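# Seat the loose pipe fully into the push-fit fitting

## Task

Drive the free pipe into the open socket of the push-fit fitting until it is inserted as far as it will go, and leave it there without the robot holding it.

## Robot and tools

Robot: two seven-joint arms, left_arm and right_arm, each ending in a two-finger gripper. Cameras are cam_left_wrist and cam_right_wrist (896x504 each). A two-camera stand is fixed behind the arms. A loose object may occasionally get nudged by something.

Scene frame: origin at table-top height, midway between the nominal arm bases; +x points out over the table, +z is up, and left_arm sits on the +y side (arm names do not match image sides). Calibrated bases: left_arm at (-0.030, +0.293, +0.036) m, right_arm at (-0.022, -0.302, +0.036) m, each turned slightly about z. Gripper axes: fingers point along the gripper's +z, and they open and close along its y. end_effector_position is the point between the pads when closed; fingertips sit about 19 mm past it when closed, 6 mm when fully open. Printed poses can be off by a few centimetres, more at long reach.

The 16-number row (used by execute_actions and move): one flat list covering both arms, every value in [-1, 1]. Order: left dx, dy, dz, rx, ry, rz, left gripper position, left gripper speed, then the same eight for right. dx..rz are an offset, not a pose: they are measured along scene-frame axes from that arm's Hand target as it stood when the action or move began, and rotation happens about the Hand target position. Scale: 1.0 = 0.6 m for dx, dy, dz and 180 degrees for the rotation; rx, ry, rz form a single rotation vector. Sending the same offset twice moves twice. Six zeros re-command the current Hand target. Gripper position: +1 open (85 mm), 0 roughly 45 mm, -1 closed; the mapping is uneven, so rely on position_measured_pct (about 50 - 50 x position). Gripper speed: -1 about 20 mm/s, 0 about 85, +1 about 150; faster closes also grip harder (about 100 N per pad at -1, 120-135 at 0, up to ~245 at +1 from a centimetre or more away). A 0 in a gripper slot is a real command, so repeat the last values to leave a gripper unchanged. Grippers start open (+1).

execute_actions(actions, cameras): actions is a list of actions; each action is a list of up to 15 rows, one per 1/30 s step; a short action repeats its last row to fill 15 steps. Each row in an action counts from the action's start pose, not from the previous row. An empty list returns images and full status. cameras: names, ["all"], or []; an unknown name voids the call.

move(target, speed, blend, blocking, cameras): target is one 16-number row or a list of up to 15 rows, every one an offset from the same starting Hand targets. Paths are straight, end together, last 0.5 s minimum and stop at 10 s. speed is m/s, 0.002 to 0.5 (default 0.25), one value or one per target; rotation is capped at twice that in rad/s and at 0.873 rad/s. blend, in m, rounds corners between listed targets (0 = stop at each). blocking=false returns after about 0.5 s while the move continues. No obstacle avoidance. The result adds a move: line (done, off_target, moving, held, fault) and limits (paced = pose clipped, held = steps withheld). done means at rest within 3 mm and 2 degrees; it says nothing about contact.

wait(seconds 0-10), stop() to brake a running move, zoom_image(camera, region [x0,y0,x1,y1] pixels, at most 504x504, only a camera from the latest images), clear_fault(arm) to release a torque fault, finished_scene(scene) to end the scene once the pipe is seated and stays so unassisted; it cannot be undone.

Control behaviour: commanded orientation is clipped to within 32 degrees of the measured one each step; large wrist turns may swing the elbow. Joints are speed- and acceleration-limited. A gripper often stops short of its Hand target; send the remaining distance as a further offset. Arms are stiff: aiming a few millimetres beyond a firm contact pushes hard, and an arm stopped by contact keeps pressing until commanded back past its gripper. The clearance check holds commands that bring the arms too close to one another.

Result lines: end_effector_position (m) and end_effector_quat_wxyz in scene frame; Hand target (where the next offsets start); Tool commands; position_measured_pct; object_status (0 moving, 1 blocked opening, 2 stopped on an object before the requested position = firm grip, 3 reached the request or pads met = nothing held or a soft grip); motor_current_ma (about 1000 when clamping, near 0 in free air); joint velocities ("within noise"); joint torques; Flange force on gripper x y z (includes held weight, noisy, dropped after row-based calls); Wrist depth as 7x7 grids of mm distances (164-4000, "-" = no value); step readings of positions. To grip, close to a position narrower than the part and hold it; to release, open a few millimetres wider than the part.

Avoid: dropping the pipe or letting go while it moves, letting anything fall off the table, slamming into the fitting or table, pushing very hard, squeezing hard on a part still resting on something, high loads on the weak wrist motors (about 23 N m each), and any contact between the arms. Torque faults (joint torque limits 104.5 N m for the big joints, 51.3 for wrist joints, or 5 degrees off plan) stop an arm until clear_fault. Holding loads or straining at unreachable poses heats motors; MOTOR HOT appears at 60 °C and at 75 °C the arm sinks for 30-60 s.

Each tool is called after "Request:" as name(argument=value, ...) on one line, values as JSON.

## Session

I'll start by observing the scene.

Request:
execute_actions(actions=[])

Scene clock: 0.00 s.
left_arm: end_effector_position=(+0.1722, +0.2063, +0.3095) position_measured_pct=0.0 object_status=3 motor_current_ma=0 end_effector_quat_wxyz=(-0.080, +0.910, +0.302, +0.272) | right_arm: end_effector_position=(+0.3279, -0.3193, +0.3407) position_measured_pct=0.0 object_status=3 motor_current_ma=0 end_effector_quat_wxyz=(-0.021, +0.518, +0.855, -0.018)
Joint positions: left_arm=[0.681 -0.22 0.347 2.31 -0.557 1.134 0.347] | right_arm=[-0.137 0.15 0.2 1.699 -0.02 1.35 0.485]
Joint velocities: within noise
Joint torques (N m): no reading
Flange force (N): no reading
Wrist depth (mm): cam_left_wrist=[642 642 640 647 650 655 658 / 603 605 607 609 613 616 619 / 572 573 576 577 581 581 583 / 547 545 551 548 555 558 558 / 519 521 512 526 527 530 532 / 494 496 499 499 500 505 505 / 471 473 476 477 478 479 482] | cam_right_wrist=[495 494 489 484 481 480 475 / 497 494 490 486 481 479 475 / 497 493 488 485 482 480 477 / 497 494 490 485 480 478 474 / 494 492 489 485 482 477 476 / 496 492 489 485 478 475 473 / 493 490 488 484 480 478 474]
Hand target: left_arm +0.1722, +0.2063, +0.3095; -0.080, +0.910, +0.302, +0.272 | right_arm +0.3279, -0.3193, +0.3407; -0.021, +0.518, +0.855, -0.018
Tool commands: left_gripper/position=+1.0 left_gripper/speed=+1.0 right_gripper/position=+1.0 right_gripper/speed=+1.0

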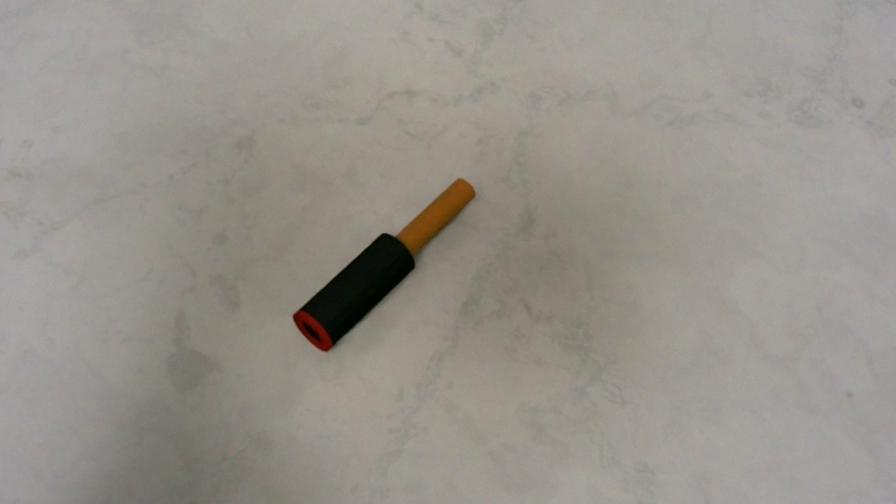

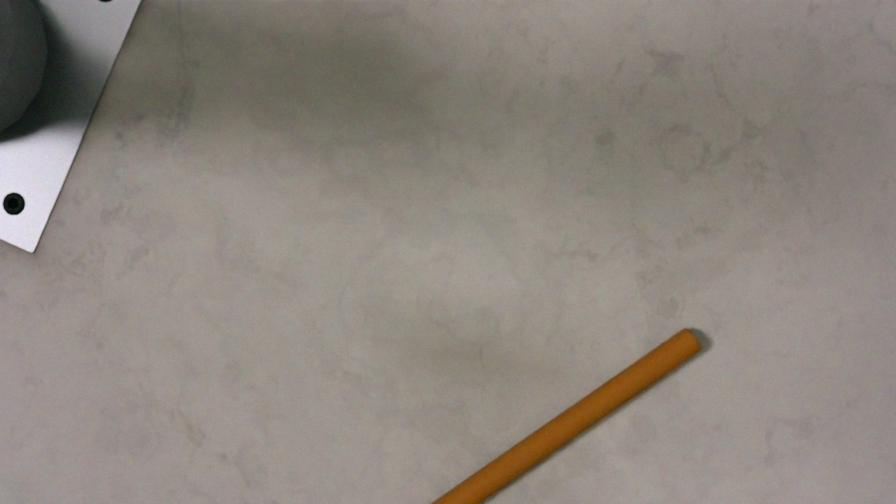

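Request:
move(target=[0.2133, 0.295, -0.016, -0.0526, 0.1787, -0.1984, 1.0, 1.0, 0.0085, -0.158, 0.0, -0.0056, -0.0174, -0.3014, 1.0, 1.0], speed=0.2, cameras=["all"])

Scene clock: 10.20 s.
left_arm: end_effector_position=(+0.3002, +0.3833, +0.2999) position_measured_pct=0.0 object_status=3 motor_current_ma=0 end_effector_quat_wxyz=(+0.001, +1.000, +0.000, -0.001) | right_arm: end_effector_position=(+0.3331, -0.4141, +0.3408) position_measured_pct=0.0 object_status=3 motor_current_ma=0 end_effector_quat_wxyz=(+0.000, +0.851, +0.525, -0.001)
Joint positions: left_arm=[0.429 0.209 -0.902 1.833 0.177 1.185 -2.11] | right_arm=[-0.033 0.167 0.399 1.688 -0.066 1.3 -0.15]
Joint torques (N m): left_arm=[1.67 -7.78 -0.59 -9.23 -0.28 0.05 -0.35] | right_arm=[-2.46 -9.63 2.32 -10.46 -0.08 -0.08 -0.04]
Flange force (N): left_arm=[-4.9 -2.0 1.1] | right_arm=[-4.3 -6.6 4.1]
Wrist depth (mm): cam_left_wrist=[447 446 445 446 444 444 445 / 446 446 445 444 444 445 444 / 446 444 445 445 444 444 444 / 445 446 445 445 445 444 444 / 445 445 446 445 444 444 443 / 446 445 445 444 443 444 443 / 446 446 445 444 444 444 443] | cam_right_wrist=[482 483 482 483 482 480 478 / 482 484 481 482 482 482 481 / 484 484 483 483 483 481 481 / 485 486 484 482 484 482 481 / 486 484 484 485 484 483 481 / 487 485 485 484 484 484 483 / 486 487 487 486 486 483 484]
Hand target: left_arm +0.3002, +0.3834, +0.2999; +0.001, +1.000, +0.000, -0.001 | right_arm +0.3331, -0.4141, +0.3408; +0.000, +0.851, +0.525, -0.001
Off the commanded pose: left_arm 0.000 m, 0 deg | right_arm 0.000 m, 0 deg.
move: done

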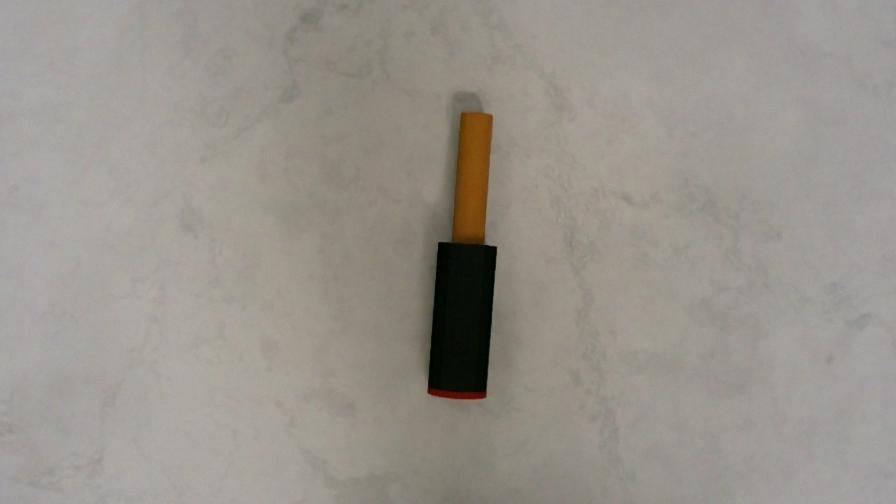

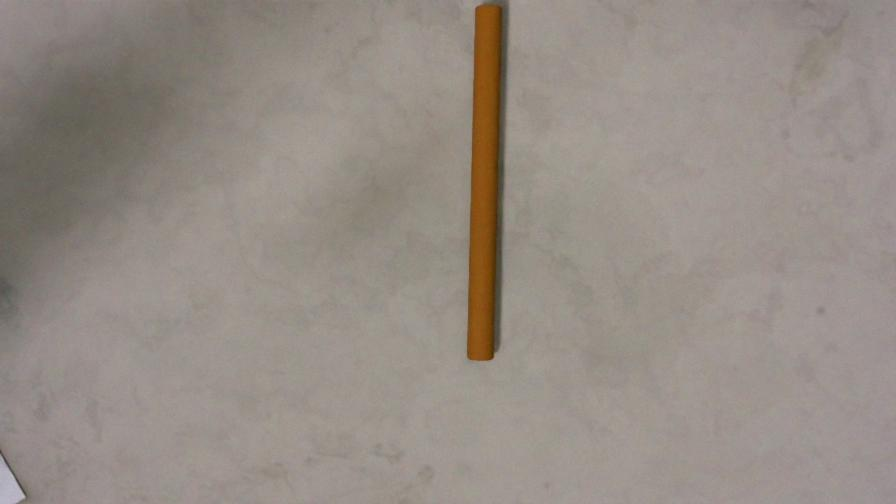

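Request:
move(target=[0.0643, -0.0122, -0.25, 0.0, 0.0, 0.978, 1.0, 1.0, 0.0773, 0.0862, -0.318, 0.0, 0.0, -0.0063, 1.0, 1.0], speed=0.3, cameras=["all"])

Scene clock: 22.77 s.
left_arm: end_effector_position=(+0.3387, +0.3760, +0.1499) position_measured_pct=0.0 object_status=3 motor_current_ma=0 end_effector_quat_wxyz=(+0.001, +0.035, +0.999, +0.001) | right_arm: end_effector_position=(+0.3794, -0.3624, +0.1500) position_measured_pct=0.0 object_status=3 motor_current_ma=0 end_effector_quat_wxyz=(+0.000, +0.856, +0.517, -0.001)
Joint positions: left_arm=[0.572 0.852 -1.371 1.988 0.939 1.154 0.29] | right_arm=[-0.069 0.495 0.305 1.934 -0.21 0.744 -0.192]
Joint torques (N m): left_arm=[1.56 -12.38 -5.41 -5.63 -0.41 0.13 -0.34] | right_arm=[-2.36 -13.32 3.07 -7.8 -0.03 0.02 0.01]
Flange force (N): left_arm=[3.1 2.8 -0.6] | right_arm=[-7.9 -5.3 2.0]
Wrist depth (mm): cam_left_wrist=[296 297 297 297 297 297 298 / 296 296 296 297 297 297 297 / 295 295 296 296 297 297 297 / 295 296 296 296 297 296 296 / 295 295 295 279 296 296 296 / 295 295 295 272 295 296 296 / 295 295 295 272 295 296 296] | cam_right_wrist=[294 293 292 293 292 291 291 / 294 293 293 292 292 292 292 / 294 294 293 294 293 292 292 / 295 294 294 293 293 293 292 / 294 295 294 293 293 292 293 / 295 295 294 294 294 293 294 / 296 296 295 294 294 294 294]
Hand target: left_arm +0.3387, +0.3760, +0.1499; +0.001, +0.035, +0.999, +0.001 | right_arm +0.3794, -0.3624, +0.1499; +0.000, +0.856, +0.517, -0.001
Off the commanded pose: left_arm 0.000 m, 0 deg | right_arm 0.000 m, 0 deg.
move: done

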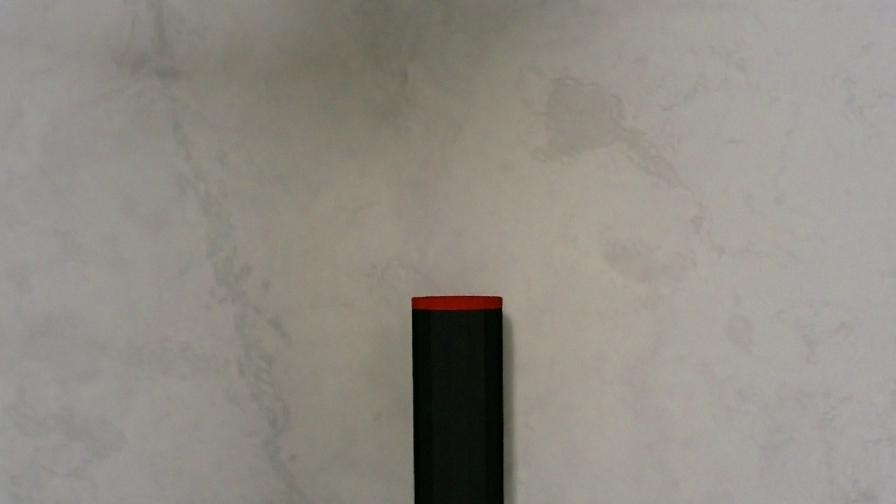

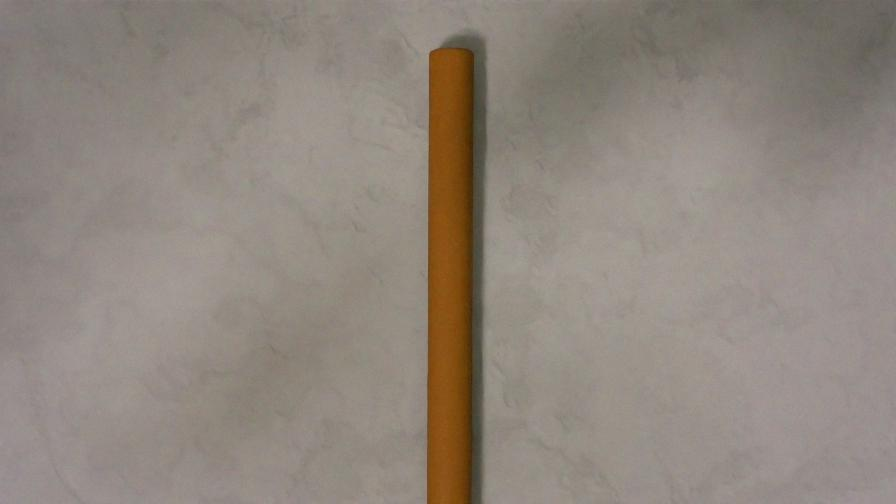

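Request:
move(target=[0, 0, 0, 0, 0, 0, 1.0, 1.0, 0.0885, -0.0467, 0, 0.0, 0.0, 0.0, -1.0, 1.0], speed=0.2, cameras=["cam_right_wrist"])

Scene clock: 25.03 s.
left_arm: end_effector_position=(+0.3388, +0.3760, +0.1499) position_measured_pct=0.0 object_status=3 motor_current_ma=0 end_effector_quat_wxyz=(+0.001, +0.035, +0.999, +0.001) | right_arm: end_effector_position=(+0.4325, -0.3904, +0.1499) position_measured_pct=98.7 object_status=0 motor_current_ma=370 end_effector_quat_wxyz=(+0.000, +0.856, +0.517, -0.001)
Joint positions: left_arm=[0.572 0.852 -1.371 1.988 0.939 1.154 0.29] | right_arm=[0.001 0.595 0.301 1.74 -0.223 0.841 -0.146]
Joint torques (N m): left_arm=[1.61 -12.45 -5.43 -5.73 -0.44 0.12 -0.31] | right_arm=[-2.34 -15.7 3.41 -8.52 -0.01 -0.05 -0.03]
Flange force (N): left_arm=[3.3 2.9 -0.2] | right_arm=[-7.5 -6.8 1.5]
Wrist depth (mm): cam_left_wrist=[296 297 297 297 297 297 297 / 296 296 296 296 296 297 297 / 295 296 296 296 297 297 297 / 295 295 296 296 296 296 296 / 294 295 295 279 296 296 296 / 295 295 295 272 296 296 297 / 294 295 295 272 295 296 296] | cam_right_wrist=[292 292 292 292 292 292 292 / 292 292 292 293 292 293 293 / 292 293 293 293 293 293 294 / 292 293 293 292 293 293 294 / 293 292 293 293 293 293 294 / 293 293 293 294 293 294 294 / 293 293 294 294 294 294 294]
Hand target: left_arm +0.3388, +0.3760, +0.1499; +0.001, +0.035, +0.999, +0.001 | right_arm +0.4325, -0.3904, +0.1499; +0.000, +0.856, +0.517, -0.001
Off the commanded pose: left_arm 0.000 m, 0 deg | right_arm 0.000 m, 0 deg.
move: done
Images, in order (width x height): cam_right_wrist 896x504.

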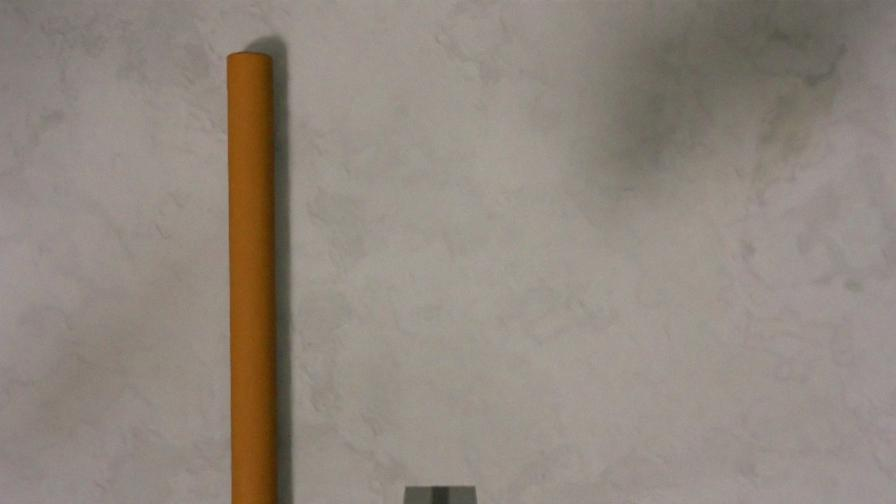

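Request:
move(target=[0, 0, 0, 0, 0, 0, 1.0, 1.0, 0, 0, -0.2, 0.0, 0.0, 0.0, -1.0, 1.0], speed=0.12, cameras=["cam_right_wrist"])

Request:
move(target=[0, 0, 0, 0, 0, 0, 1.0, 1.0, 0, 0, -0.00833, 0.0, 0.0, 0.0, -1.0, 1.0], speed=0.02)

Scene clock: 27.63 s.
left_arm: end_effector_position=(+0.3388, +0.3760, +0.1499) position_measured_pct=0.0 object_status=3 motor_current_ma=0 end_effector_quat_wxyz=(+0.001, +0.035, +0.999, +0.001) | right_arm: end_effector_position=(+0.4325, -0.3904, +0.0300) position_measured_pct=98.7 object_status=3 motor_current_ma=990 end_effector_quat_wxyz=(+0.000, +0.856, +0.517, -0.001)
Joint positions: left_arm=[0.572 0.852 -1.371 1.988 0.939 1.154 0.29] | right_arm=[0.059 0.818 0.216 1.812 -0.304 0.545 -0.078]
Joint torques (N m): left_arm=[1.49 -12.41 -5.43 -5.68 -0.44 0.11 -0.31] | right_arm=[-2.4 -17.06 3.42 -6.22 -0.05 -0.03 0.04]
Flange force (N): left_arm=[3.3 2.6 -0.5] | right_arm=[-8.5 -7.2 -0.6]
Wrist depth (mm): cam_left_wrist=[296 297 296 297 297 297 298 / 296 296 296 296 297 297 297 / 296 296 296 296 297 297 297 / 295 295 296 296 296 297 297 / 295 295 295 279 296 296 296 / 294 295 295 272 296 296 296 / 294 295 295 272 295 295 296] | cam_right_wrist=[174 173 173 173 173 172 172 / 174 173 173 173 173 172 172 / 174 174 174 173 173 173 172 / 174 174 174 173 173 173 173 / 174 174 174 173 173 173 173 / 174 174 174 174 174 173 173 / 174 174 174 174 174 173 173]
Hand target: left_arm +0.3388, +0.3760, +0.1499; +0.001, +0.035, +0.999, +0.001 | right_arm +0.4325, -0.3904, +0.0299; +0.000, +0.856, +0.517, -0.001
Off the commanded pose: left_arm 0.000 m, 0 deg | right_arm 0.000 m, 0 deg.
move: done
Images, in order (width x height): cam_right_wrist 896x504.

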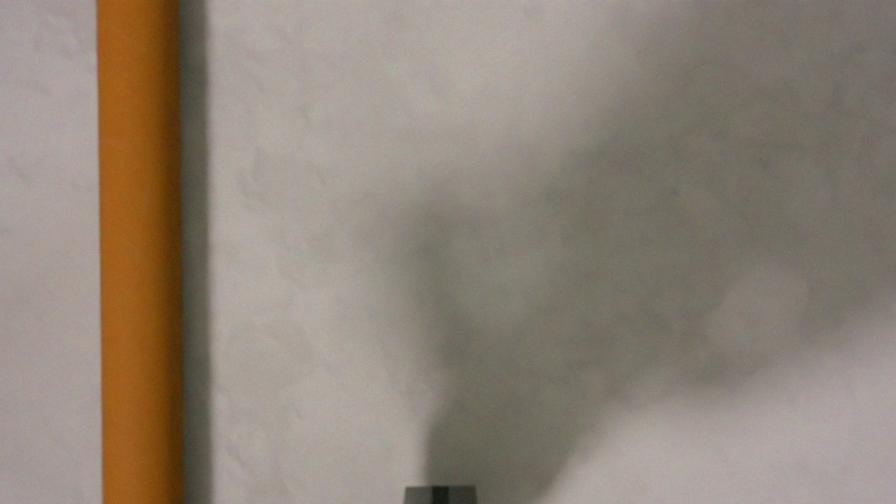

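Scene clock: 28.33 s.
left_arm: end_effector_position=(+0.3388, +0.3760, +0.1499) position_measured_pct=0.0 object_status=3 motor_current_ma=0 end_effector_quat_wxyz=(+0.001, +0.035, +0.999, +0.001) | right_arm: end_effector_position=(+0.4325, -0.3904, +0.0250) position_measured_pct=98.7 object_status=3 motor_current_ma=990 end_effector_quat_wxyz=(+0.000, +0.856, +0.517, -0.001)
Joint positions: left_arm=[0.572 0.852 -1.371 1.988 0.939 1.154 0.29] | right_arm=[0.062 0.828 0.212 1.813 -0.307 0.533 -0.076]
Joint torques (N m): left_arm=[1.5 -12.33 -5.4 -5.68 -0.39 0.11 -0.37] | right_arm=[-2.47 -17.27 3.28 -6.24 -0.07 0.03 0.05]
Flange force (N): left_arm=[3.3 2.5 -0.9] | right_arm=[-8.7 -7.5 -0.3]
Wrist depth (mm): cam_left_wrist=[296 297 296 297 297 298 298 / 296 296 297 297 297 297 298 / 295 296 296 297 297 297 297 / 295 295 296 296 296 297 297 / 295 295 295 279 296 296 297 / 295 295 295 272 296 296 296 / 294 295 295 272 295 296 296] | cam_right_wrist=[- 168 168 168 168 167 167 / - 168 168 168 168 168 167 / - 169 168 168 168 168 168 / - 169 168 168 168 168 168 / 169 169 169 169 168 168 168 / 169 169 169 169 169 168 168 / 170 169 169 169 169 168 168]
Hand target: left_arm +0.3388, +0.3760, +0.1499; +0.001, +0.035, +0.999, +0.001 | right_arm +0.4325, -0.3904, +0.0249; +0.000, +0.856, +0.517, -0.001
Off the commanded pose: left_arm 0.000 m, 0 deg | right_arm 0.000 m, 0 deg.
move: done

Request:
move(target=[0, 0, 0, 0, 0, 0, 1.0, 1.0, 0, 0, -0.00417, 0.0, 0.0, 0.0, -1.0, 1.0], speed=0.01)

Request:
move(target=[0, 0, 0, 0, 0, 0, 1.0, 1.0, 0, 0, -0.00167, 0.0, 0.0, 0.0, -1.0, 1.0], speed=0.005)

Scene clock: 29.40 s.
left_arm: end_effector_position=(+0.3388, +0.3760, +0.1499) position_measured_pct=0.0 object_status=3 motor_current_ma=0 end_effector_quat_wxyz=(+0.001, +0.035, +0.999, +0.001) | right_arm: end_effector_position=(+0.4325, -0.3904, +0.0225) position_measured_pct=98.7 object_status=3 motor_current_ma=990 end_effector_quat_wxyz=(+0.000, +0.856, +0.517, -0.001)
Joint positions: left_arm=[0.572 0.852 -1.371 1.988 0.939 1.154 0.29] | right_arm=[0.063 0.833 0.21 1.813 -0.308 0.528 -0.075]
Joint torques (N m): left_arm=[1.54 -12.41 -5.43 -5.71 -0.41 0.12 -0.32] | right_arm=[-2.4 -17.22 3.26 -6.13 -0.06 -0.06 0.03]
Flange force (N): left_arm=[3.3 2.7 -0.5] | right_arm=[-8.4 -7.2 -0.8]
Wrist depth (mm): cam_left_wrist=[297 296 297 297 297 298 297 / 296 296 296 297 297 297 298 / 295 296 296 296 297 297 297 / 295 295 296 296 296 296 297 / 295 295 295 279 296 296 297 / 295 295 295 272 296 296 296 / 294 295 295 272 295 295 296] | cam_right_wrist=[- 166 166 165 165 165 165 / - 166 166 166 165 165 165 / - 166 166 166 165 165 165 / - 166 166 166 165 165 165 / - 166 166 166 166 166 165 / - 167 166 166 166 166 166 / - 167 167 166 166 166 166]
Hand target: left_arm +0.3388, +0.3760, +0.1499; +0.001, +0.035, +0.999, +0.001 | right_arm +0.4325, -0.3904, +0.0224; +0.000, +0.856, +0.517, -0.001
Off the commanded pose: left_arm 0.000 m, 0 deg | right_arm 0.000 m, 0 deg.
move: done

Scene clock: 30.10 s.
left_arm: end_effector_position=(+0.3388, +0.3760, +0.1499) position_measured_pct=0.0 object_status=3 motor_current_ma=0 end_effector_quat_wxyz=(+0.001, +0.035, +0.999, +0.001) | right_arm: end_effector_position=(+0.4325, -0.3904, +0.0215) position_measured_pct=98.7 object_status=3 motor_current_ma=990 end_effector_quat_wxyz=(+0.000, +0.856, +0.517, -0.001)
Joint positions: left_arm=[0.572 0.852 -1.371 1.988 0.939 1.154 0.29] | right_arm=[0.064 0.835 0.209 1.813 -0.309 0.526 -0.074]
Joint torques (N m): left_arm=[1.51 -12.42 -5.47 -5.68 -0.41 0.15 -0.31] | right_arm=[-2.34 -16.34 3.17 -6.27 -0.14 -0.15 -0.01]
Flange force (N): left_arm=[3.2 2.7 -0.4] | right_arm=[-8.8 -8.6 -3.0]
Wrist depth (mm): cam_left_wrist=[296 296 296 297 297 297 298 / 296 296 296 297 297 297 297 / 296 296 296 296 296 297 297 / 295 295 295 296 296 296 297 / 295 295 296 279 296 296 297 / 295 295 295 272 296 296 296 / 294 295 295 272 295 295 296] | cam_right_wrist=[- 165 165 - - - - / - 165 165 164 - - - / - 165 165 165 164 - - / - 165 165 165 165 - - / - 166 165 165 165 164 - / - 166 166 165 165 165 165 / - 166 166 165 165 165 165]
Hand target: left_arm +0.3388, +0.3760, +0.1499; +0.001, +0.035, +0.999, +0.001 | right_arm +0.4325, -0.3904, +0.0214; +0.000, +0.856, +0.517, -0.001
Off the commanded pose: left_arm 0.000 m, 0 deg | right_arm 0.000 m, 0 deg.
move: done

Request:
move(target=[0, 0, 0, 0, 0, 0, 1.0, 1.0, 0, 0, -0.00083, 0.0, 0.0, 0.0, -1.0, 1.0], speed=0.005)

Scene clock: 30.97 s.
left_arm: end_effector_position=(+0.3388, +0.3760, +0.1499) position_measured_pct=0.0 object_status=3 motor_current_ma=0 end_effector_quat_wxyz=(+0.001, +0.035, +0.999, +0.001) | right_arm: end_effector_position=(+0.4325, -0.3904, +0.0210) position_measured_pct=98.7 object_status=3 motor_current_ma=990 end_effector_quat_wxyz=(+0.000, +0.856, +0.517, -0.001)
Joint positions: left_arm=[0.572 0.852 -1.371 1.988 0.939 1.154 0.29] | right_arm=[0.064 0.836 0.208 1.813 -0.309 0.525 -0.074]
Joint torques (N m): left_arm=[1.51 -12.38 -5.43 -5.67 -0.42 0.1 -0.31] | right_arm=[-2.67 -8.98 2.18 -6.41 -0.36 -2.02 -0.07]
Flange force (N): left_arm=[3.3 2.7 -0.6] | right_arm=[-11.0 -12.8 -23.1]
Wrist depth (mm): cam_left_wrist=[296 296 297 297 297 297 298 / 296 296 296 297 297 297 297 / 295 296 296 296 296 297 297 / 295 295 296 296 296 296 297 / 295 295 295 279 296 296 297 / 294 295 295 272 295 295 296 / 294 295 295 272 295 296 296] | cam_right_wrist=[- 165 164 - - - - / - 165 165 165 - - - / - 165 165 165 - - - / - 165 165 165 164 164 - / - 165 165 165 165 165 164 / - 166 165 165 165 165 165 / - 166 166 165 165 165 165]
Hand target: left_arm +0.3388, +0.3760, +0.1499; +0.001, +0.035, +0.999, +0.001 | right_arm +0.4325, -0.3904, +0.0209; +0.000, +0.856, +0.517, -0.001
Off the commanded pose: left_arm 0.000 m, 0 deg | right_arm 0.000 m, 0 deg.
move: done

Request:
move(target=[[0.0003, 0.0058, 0, 0, 0, 0, 1.0, 1.0, 0, 0, 0.0652, 0, 0, 0, -1.0, 1.0], [0.0003, 0.0058, -0.08, 0, 0, 0, 1.0, 1.0, -0.0852, 0.0448, 0.0652, 0, 0, 0, 0.2, 1.0], [0.0003, 0.0058, -0.15, 0, 0, 0, 1.0, 1.0, -0.0852, 0.0448, 0.0235, 0, 0, 0, 0.2, 1.0]], speed=0.12, cameras=["all"])

Scene clock: 35.93 s.
left_arm: end_effector_position=(+0.3389, +0.3795, +0.0599) position_measured_pct=0.0 object_status=3 motor_current_ma=0 end_effector_quat_wxyz=(+0.001, +0.035, +0.999, +0.001) | right_arm: end_effector_position=(+0.3814, -0.3635, +0.0351) position_measured_pct=39.8 object_status=3 motor_current_ma=0 end_effector_quat_wxyz=(+0.000, +0.856, +0.517, -0.001)
Joint positions: left_arm=[0.468 1.002 -1.193 2.06 1.175 1.014 0.127] | right_arm=[0.015 0.741 0.197 2.002 -0.321 0.428 -0.093]
Joint torques (N m): left_arm=[1.5 -13.84 -5.45 -3.69 -0.55 0.18 -0.4] | right_arm=[-2.52 -15.25 3.03 -5.47 -0.04 -0.03 0.05]
Flange force (N): left_arm=[3.4 2.0 -1.5] | right_arm=[-10.0 -6.7 0.8]
Wrist depth (mm): cam_left_wrist=[208 208 207 207 207 207 206 / 208 207 207 207 207 206 206 / 208 207 207 207 206 207 206 / 207 207 207 206 206 206 206 / 207 207 207 185 206 206 206 / 207 206 206 180 206 206 205 / 206 206 206 180 205 205 205] | cam_right_wrist=[179 179 179 169 178 178 178 / 179 179 179 169 178 178 178 / 180 179 179 169 178 178 178 / 180 179 179 170 179 178 178 / 180 180 179 171 179 179 178 / 180 180 179 171 179 179 179 / 180 180 180 166 179 179 179]
Hand target: left_arm +0.3389, +0.3795, +0.0599; +0.001, +0.035, +0.999, +0.001 | right_arm +0.3814, -0.3635, +0.0350; +0.000, +0.856, +0.517, -0.001
Off the commanded pose: left_arm 0.000 m, 0 deg | right_arm 0.000 m, 0 deg.
move: done

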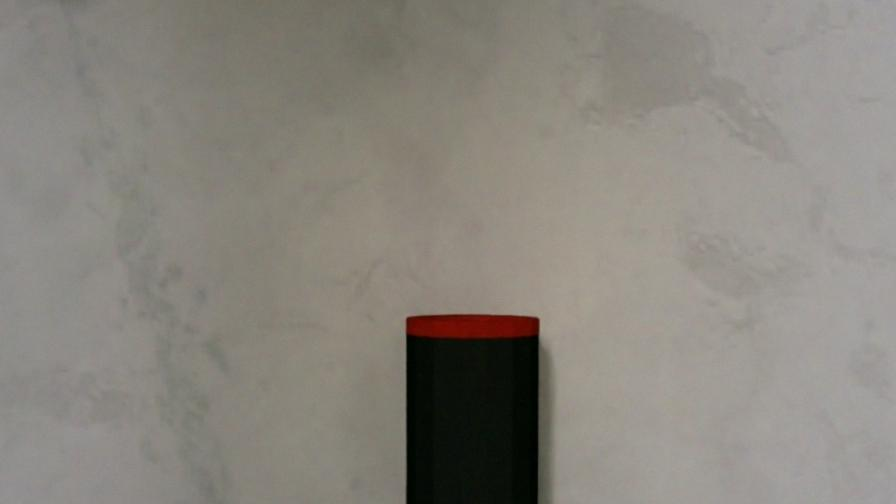

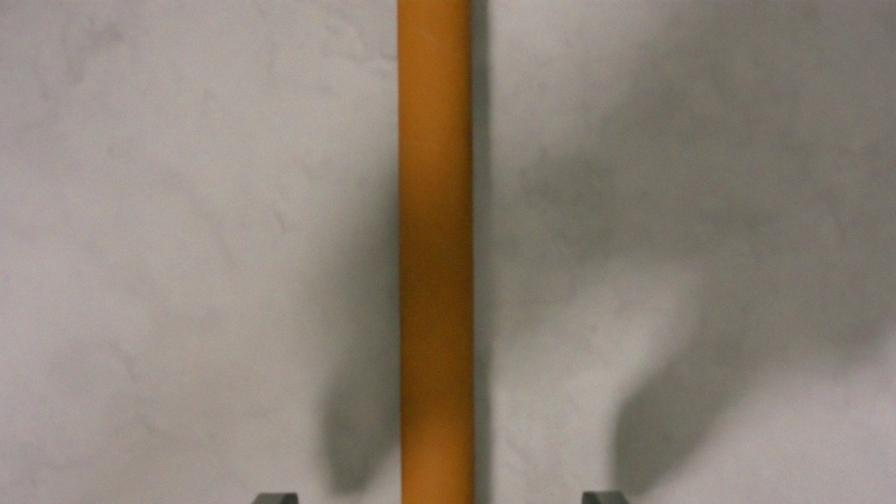

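Request:
move(target=[0, 0, 0, 0, 0, 0, -0.15, 1.0, -0.0007, 0.0003, -0.0197, 0, 0, 0, 0.2, 1.0], speed=0.03, cameras=["all"])

Scene clock: 38.13 s.
left_arm: end_effector_position=(+0.3389, +0.3795, +0.0598) position_measured_pct=57.6 object_status=0 motor_current_ma=0 end_effector_quat_wxyz=(+0.001, +0.035, +0.999, +0.001) | right_arm: end_effector_position=(+0.3810, -0.3634, +0.0232) position_measured_pct=39.8 object_status=3 motor_current_ma=0 end_effector_quat_wxyz=(+0.000, +0.856, +0.517, -0.001)
Joint positions: left_arm=[0.468 1.003 -1.193 2.06 1.175 1.014 0.127] | right_arm=[0.025 0.768 0.182 2.005 -0.329 0.396 -0.086]
Joint torques (N m): left_arm=[1.55 -13.83 -5.48 -3.7 -0.39 0.14 -0.32] | right_arm=[-2.43 -15.48 2.9 -5.14 -0.03 -0.02 0.05]
Flange force (N): left_arm=[3.4 2.4 -1.8] | right_arm=[-9.7 -6.7 0.5]
Wrist depth (mm): cam_left_wrist=[208 207 207 207 207 207 207 / 207 207 207 207 207 206 206 / 207 207 207 206 206 206 206 / 207 207 207 206 206 206 206 / 207 206 206 185 206 206 205 / 207 206 206 180 206 205 205 / 206 206 206 180 206 205 205] | cam_right_wrist=[167 167 167 167 166 166 166 / 167 167 167 167 167 166 166 / 168 167 167 167 167 166 166 / 168 168 167 167 167 167 167 / 168 168 168 - 167 167 167 / 168 168 168 - 167 167 167 / 168 168 168 - 167 167 167]
Hand target: left_arm +0.3389, +0.3795, +0.0598; +0.001, +0.035, +0.999, +0.001 | right_arm +0.3810, -0.3634, +0.0232; +0.000, +0.856, +0.517, -0.001
Off the commanded pose: left_arm 0.000 m, 0 deg | right_arm 0.000 m, 0 deg.
move: done

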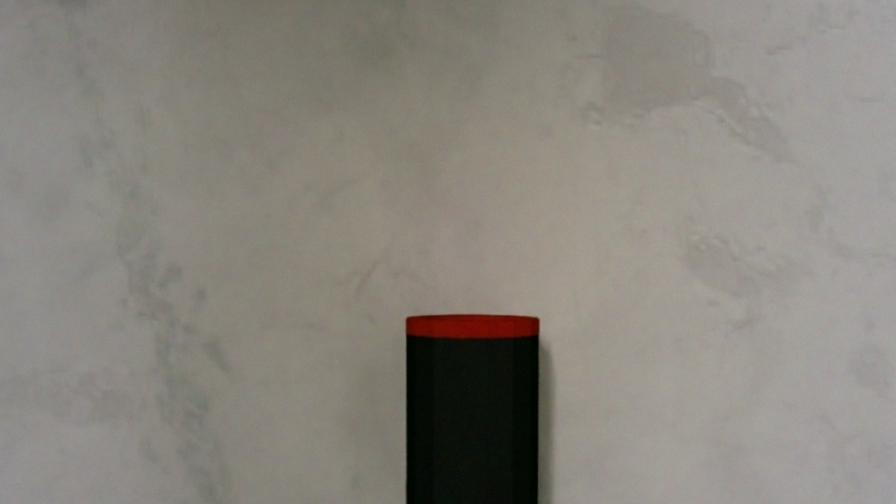

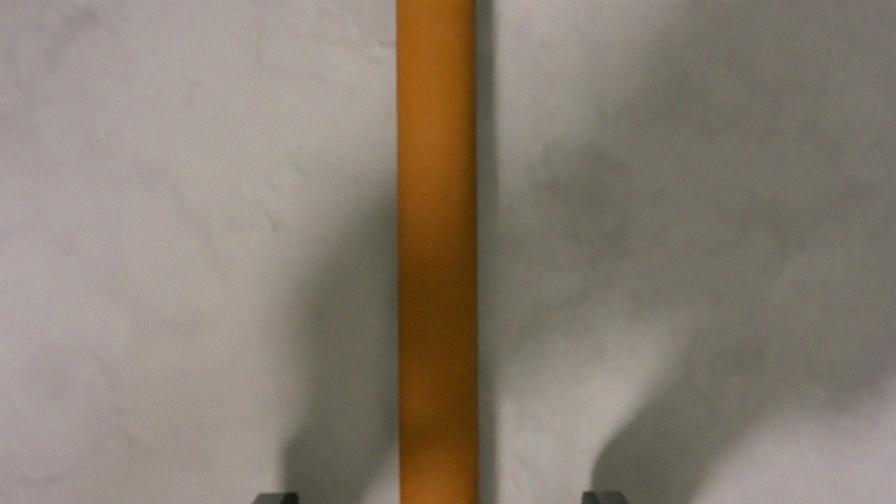

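Request:
move(target=[0, 0, 0, 0, 0, 0, -1.0, 1.0, 0, 0, 0, 0, 0, 0, -1.0, -1.0], speed=0.03, cameras=["all"])

Scene clock: 40.83 s.
left_arm: end_effector_position=(+0.3389, +0.3795, +0.0598) position_measured_pct=98.7 object_status=3 motor_current_ma=1000 end_effector_quat_wxyz=(+0.001, +0.035, +0.999, +0.001) | right_arm: end_effector_position=(+0.3810, -0.3634, +0.0232) position_measured_pct=84.8 object_status=0 motor_current_ma=1000 end_effector_quat_wxyz=(+0.000, +0.856, +0.517, -0.001)
Joint positions: left_arm=[0.468 1.003 -1.193 2.06 1.175 1.014 0.127] | right_arm=[0.025 0.768 0.182 2.005 -0.33 0.396 -0.086]
Joint torques (N m): left_arm=[1.48 -13.87 -5.44 -3.75 -0.4 0.15 -0.33] | right_arm=[-2.76 -11.31 2.14 -5.58 -0.2 -0.98 0.09]
Flange force (N): left_arm=[3.6 2.1 -1.8] | right_arm=[-11.4 -9.2 -12.4]
Wrist depth (mm): cam_left_wrist=[208 208 207 207 207 207 206 / 208 208 207 207 206 207 206 / 207 207 207 206 206 206 206 / 207 207 207 206 206 206 206 / 207 206 206 185 206 206 206 / 206 206 206 180 206 205 205 / 206 206 206 180 205 205 205] | cam_right_wrist=[167 167 167 - 167 166 166 / 168 167 167 - 167 166 166 / 167 167 167 - 166 167 166 / 168 168 167 - 167 167 167 / 168 168 168 - 167 167 167 / 168 168 168 - 167 167 167 / 168 168 168 - 167 167 167]
Hand target: left_arm +0.3389, +0.3795, +0.0598; +0.001, +0.035, +0.999, +0.001 | right_arm +0.3810, -0.3634, +0.0232; +0.000, +0.856, +0.517, -0.001
Off the commanded pose: left_arm 0.000 m, 0 deg | right_arm 0.000 m, 0 deg.
move: done

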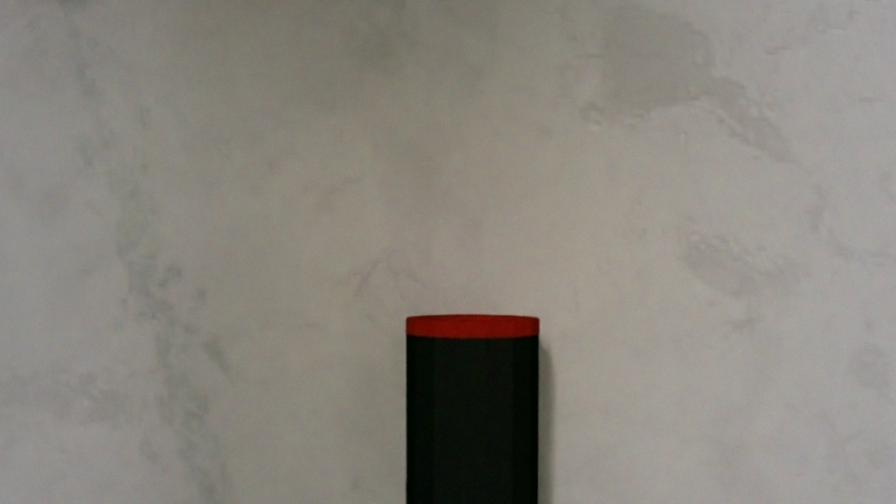

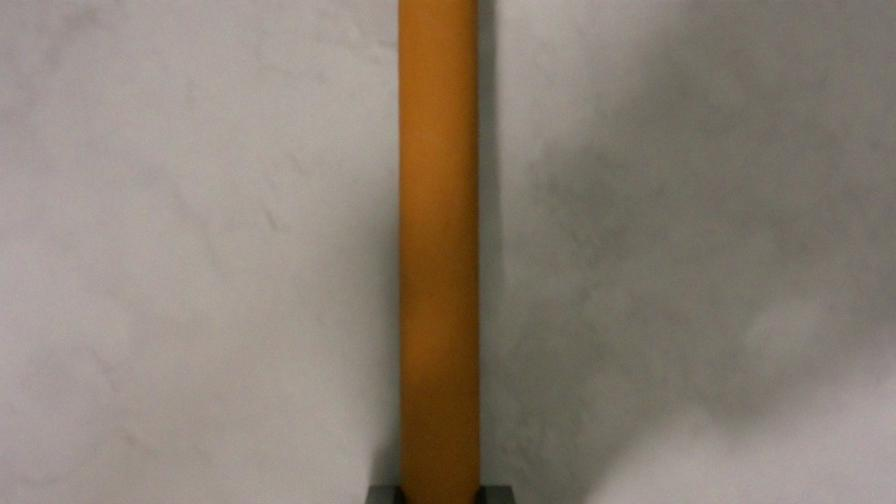

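Request:
move(target=[[0, 0, 0, 0, 0, 0, 0.3, 1.0, 0, 0, 0.0, 0, 0, 0, -1.0, -1.0], [0.0007, 0.0092, 0, 0, 0, 0, 0.3, 1.0, 0, 0, 0.025, 0, 0, 0, -1.0, -1.0], [0.0007, 0.0092, -0.0602, 0, 0, 0, 0.3, 1.0, 0, 0, 0.13, 0, 0, 0, -1.0, -1.0]], speed=0.05, cameras=["all"])

Scene clock: 44.40 s.
left_arm: end_effector_position=(+0.3394, +0.3850, +0.0237) position_measured_pct=35.1 object_status=3 motor_current_ma=0 end_effector_quat_wxyz=(+0.001, +0.035, +0.999, +0.001) | right_arm: end_effector_position=(+0.3810, -0.3634, +0.1012) position_measured_pct=84.8 object_status=2 motor_current_ma=1000 end_effector_quat_wxyz=(+0.000, +0.856, +0.517, -0.001)
Joint positions: left_arm=[0.419 1.072 -1.123 2.066 1.277 0.973 0.053] | right_arm=[-0.04 0.595 0.273 1.974 -0.266 0.607 -0.141]
Joint torques (N m): left_arm=[1.5 -14.4 -5.46 -2.92 -0.47 0.14 -0.33] | right_arm=[-2.48 -14.58 3.14 -7 -0.14 -0.13 -0.01]
Flange force (N): left_arm=[3.5 2.0 -2.2] | right_arm=[-9.0 -5.2 2.4]
Wrist depth (mm): cam_left_wrist=[172 171 171 171 171 171 170 / 171 171 171 171 170 170 170 / 171 171 171 170 170 170 170 / 171 171 170 170 170 170 170 / 171 170 170 170 170 170 170 / 170 170 170 - 170 170 169 / 170 170 170 - 170 169 169] | cam_right_wrist=[244 244 244 - 245 245 245 / 244 244 245 - 245 245 245 / 245 244 244 - 245 245 245 / 245 245 245 - 245 245 245 / 245 245 246 - 245 245 246 / 245 245 245 - 245 246 246 / 245 245 245 - 245 246 245]
Hand target: left_arm +0.3394, +0.3850, +0.0237; +0.001, +0.035, +0.999, +0.001 | right_arm +0.3810, -0.3634, +0.1012; +0.000, +0.856, +0.517, -0.001
Off the commanded pose: left_arm 0.000 m, 0 deg | right_arm 0.000 m, 0 deg.
move: done

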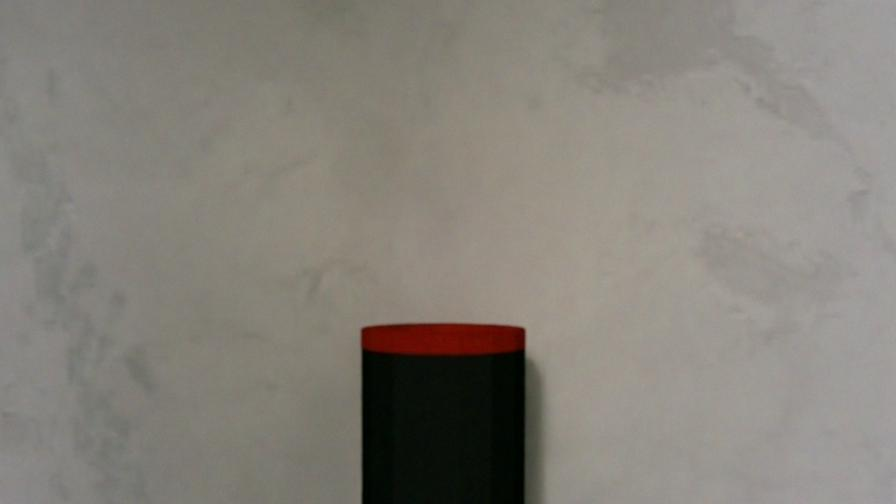

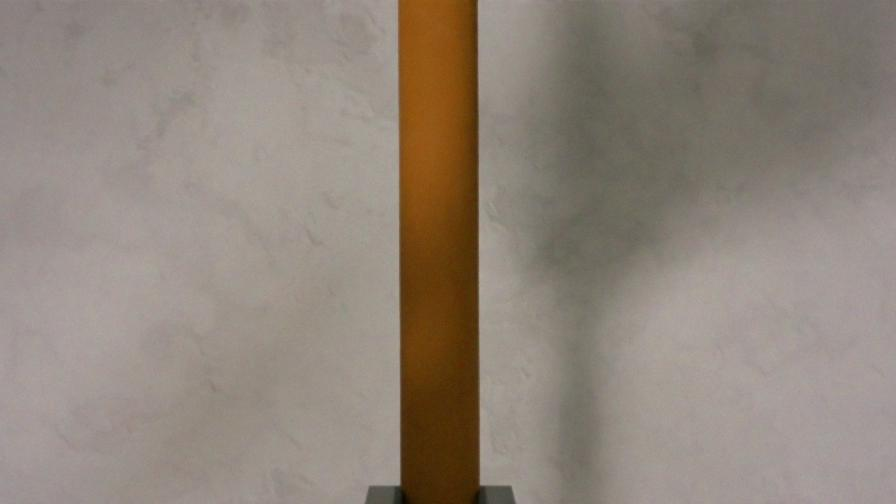

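Request:
move(target=[0, 0, 0, 0, 0, 0, -1.0, -1.0, 0, 0, 0.0, 0, 0, 0, -1.0, -1.0], speed=0.05, cameras=["cam_left_wrist"])

Scene clock: 46.67 s.
left_arm: end_effector_position=(+0.3393, +0.3850, +0.0237) position_measured_pct=70.6 object_status=0 motor_current_ma=1000 end_effector_quat_wxyz=(+0.001, +0.035, +0.999, +0.001) | right_arm: end_effector_position=(+0.3810, -0.3634, +0.1012) position_measured_pct=84.8 object_status=2 motor_current_ma=1000 end_effector_quat_wxyz=(+0.000, +0.856, +0.517, -0.001)
Joint positions: left_arm=[0.419 1.072 -1.123 2.066 1.277 0.973 0.053] | right_arm=[-0.04 0.595 0.273 1.974 -0.266 0.607 -0.141]
Joint torques (N m): left_arm=[1.2 -8.76 -1.92 -3.52 0.67 -0.69 -0.32] | right_arm=[-2.39 -14.45 3.2 -6.95 -0.06 -0.09 0.04]
Flange force (N): left_arm=[7.5 -0.1 -24.2] | right_arm=[-8.7 -5.5 2.2]
Wrist depth (mm): cam_left_wrist=[172 171 171 171 171 171 170 / 171 171 171 171 171 170 170 / 171 171 171 171 170 170 170 / 171 171 171 170 170 170 170 / 171 171 170 170 170 170 170 / 170 170 170 - 170 170 170 / 170 170 170 - 170 169 169] | cam_right_wrist=[245 244 244 - 245 245 245 / 244 245 245 - 245 246 245 / 244 244 245 - 245 245 245 / 244 245 245 - 245 245 246 / 245 245 245 - 245 245 246 / 245 245 245 - 245 246 246 / 245 245 244 - 245 246 246]
Hand target: left_arm +0.3393, +0.3850, +0.0237; +0.001, +0.035, +0.999, +0.001 | right_arm +0.3810, -0.3634, +0.1012; +0.000, +0.856, +0.517, -0.001
Off the commanded pose: left_arm 0.000 m, 0 deg | right_arm 0.000 m, 0 deg.
move: done
Images, in order (width x height): cam_left_wrist 896x504.

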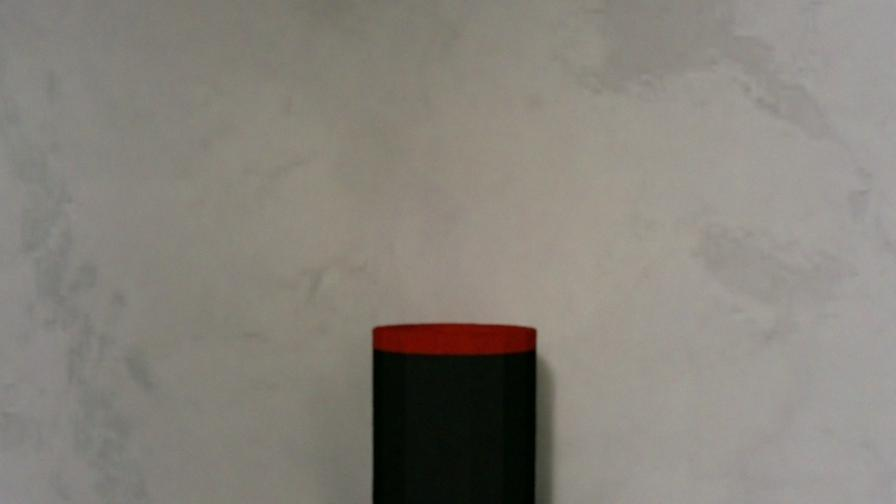

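Request:
move(target=[[0, 0, 0.0333, 0, 0, 0, -1.0, -1.0, 0, 0, -0.1283, 0, 0, 0, -1.0, -1.0], [0, 0, 0.1272, 0, 0, 0, -1.0, -1.0, 0, 0, -0.1283, 0, 0, 0, 0.2, 0.0], [0, 0, 0.1272, 0, 0, 0, -1.0, -1.0, 0.0272, 0.0517, -0.1283, 0, 0, 0, 0.2, 0.0]], speed=0.06, cameras=["all"])

Scene clock: 54.37 s.
left_arm: end_effector_position=(+0.3393, +0.3850, +0.1000) position_measured_pct=70.6 object_status=2 motor_current_ma=1000 end_effector_quat_wxyz=(+0.001, +0.035, +0.999, +0.001) | right_arm: end_effector_position=(+0.3973, -0.3324, +0.0242) position_measured_pct=39.8 object_status=3 motor_current_ma=0 end_effector_quat_wxyz=(+0.000, +0.856, +0.517, -0.001)
Joint positions: left_arm=[0.493 0.933 -1.271 2.03 1.063 1.073 0.188] | right_arm=[-0.065 0.781 0.203 1.962 -0.343 0.432 -0.154]
Joint torques (N m): left_arm=[1.51 -13.59 -5.63 -4.68 -0.37 0.1 -0.31] | right_arm=[-2.55 -15.81 3.18 -5.46 -0.01 -0.09 0.02]
Flange force (N): left_arm=[3.3 2.5 -0.5] | right_arm=[-10.4 -6.1 0.5]
Wrist depth (mm): cam_left_wrist=[245 246 245 246 246 246 246 / 245 245 245 246 246 246 246 / 245 245 245 246 246 246 246 / 246 245 246 246 246 246 246 / 245 245 245 245 246 246 246 / 245 245 246 - 245 245 246 / 245 245 245 - 245 246 246] | cam_right_wrist=[167 167 167 167 168 168 168 / 167 167 167 168 168 168 168 / 167 167 168 168 168 168 168 / 168 168 168 168 168 168 168 / 168 168 168 168 168 168 168 / 168 168 168 168 168 168 168 / 168 168 168 168 168 169 169]
Hand target: left_arm +0.3393, +0.3850, +0.1000; +0.001, +0.035, +0.999, +0.001 | right_arm +0.3973, -0.3323, +0.0242; +0.000, +0.856, +0.517, -0.001
Off the commanded pose: left_arm 0.000 m, 0 deg | right_arm 0.000 m, 0 deg.
move: done

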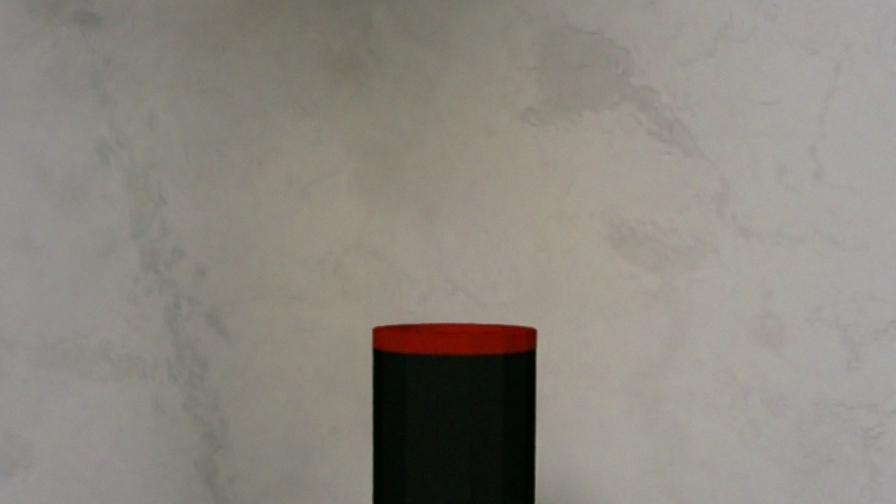

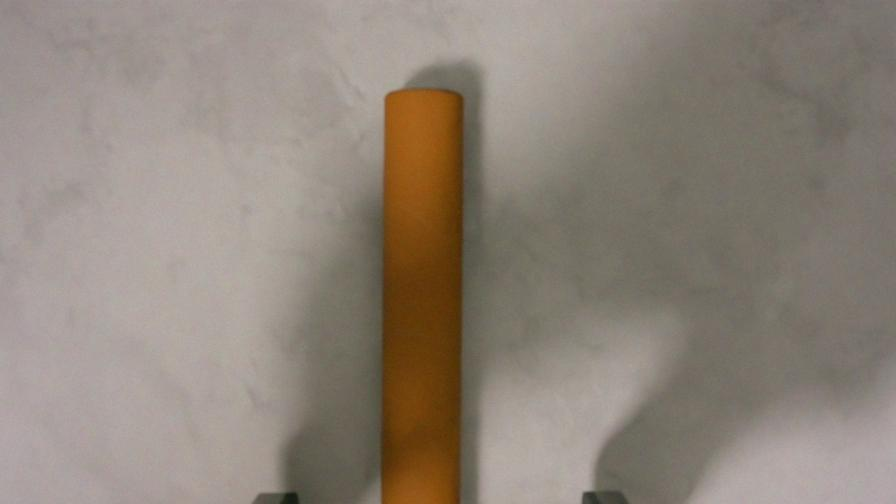

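Request:
move(target=[[0, 0, 0, 0, 0, 0, -1.0, -1.0, -0.0048, 0.0025, -0.0012, 0, 0, 0, 0.2, 0.0], [0, 0, 0, 0, 0, 0, -1.0, -1.0, -0.0048, 0.0025, -0.0012, 0, 0, 0, -1.0, -1.0]], speed=0.05, cameras=["cam_right_wrist"])

Scene clock: 58.13 s.
left_arm: end_effector_position=(+0.3393, +0.3850, +0.1000) position_measured_pct=70.6 object_status=2 motor_current_ma=1000 end_effector_quat_wxyz=(+0.001, +0.035, +0.999, +0.001) | right_arm: end_effector_position=(+0.3944, -0.3308, +0.0235) position_measured_pct=84.8 object_status=0 motor_current_ma=1000 end_effector_quat_wxyz=(+0.000, +0.856, +0.517, -0.001)
Joint positions: left_arm=[0.493 0.933 -1.271 2.03 1.063 1.073 0.188] | right_arm=[-0.067 0.779 0.201 1.972 -0.345 0.423 -0.155]
Joint torques (N m): left_arm=[1.52 -13.51 -5.69 -4.76 -0.38 0.12 -0.36] | right_arm=[-3.18 -13.18 1.87 -5.43 -0.33 -0.43 0.03]
Flange force (N): left_arm=[3.4 2.3 -0.5] | right_arm=[-12.4 -6.5 -7.3]
Wrist depth (mm): cam_left_wrist=[245 246 245 246 246 246 246 / 245 245 246 246 246 246 246 / 245 245 245 246 246 246 246 / 245 245 246 246 246 246 246 / 245 245 246 246 246 246 246 / 245 245 245 - 246 246 246 / 245 245 245 - 246 246 246] | cam_right_wrist=[167 167 167 167 167 167 167 / 167 167 167 167 167 167 167 / 167 167 167 - 167 167 167 / 168 168 168 - 167 167 167 / 168 168 168 - 167 167 167 / 168 168 168 - 168 168 167 / 168 168 168 - 168 168 168]
Hand target: left_arm +0.3393, +0.3850, +0.1000; +0.001, +0.035, +0.999, +0.001 | right_arm +0.3944, -0.3308, +0.0235; +0.000, +0.856, +0.517, -0.001
Off the commanded pose: left_arm 0.000 m, 0 deg | right_arm 0.000 m, 0 deg.
move: done
Images, in order (width x height): cam_right_wrist 896x504.

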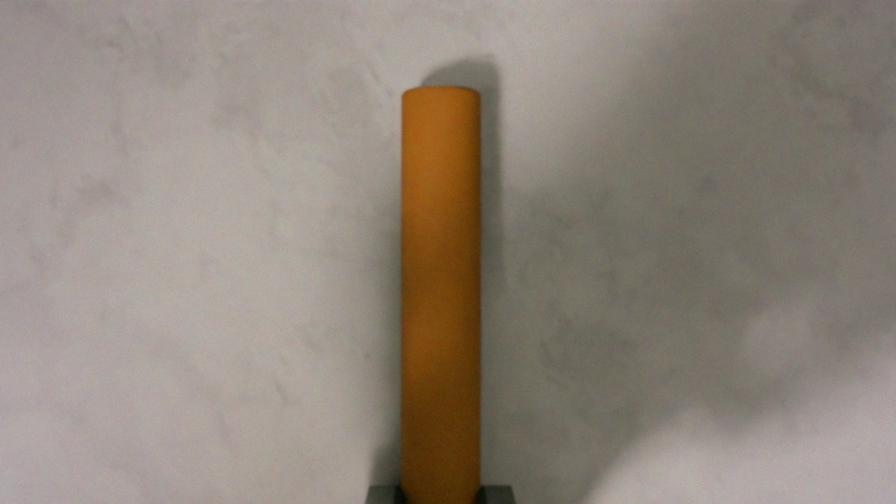

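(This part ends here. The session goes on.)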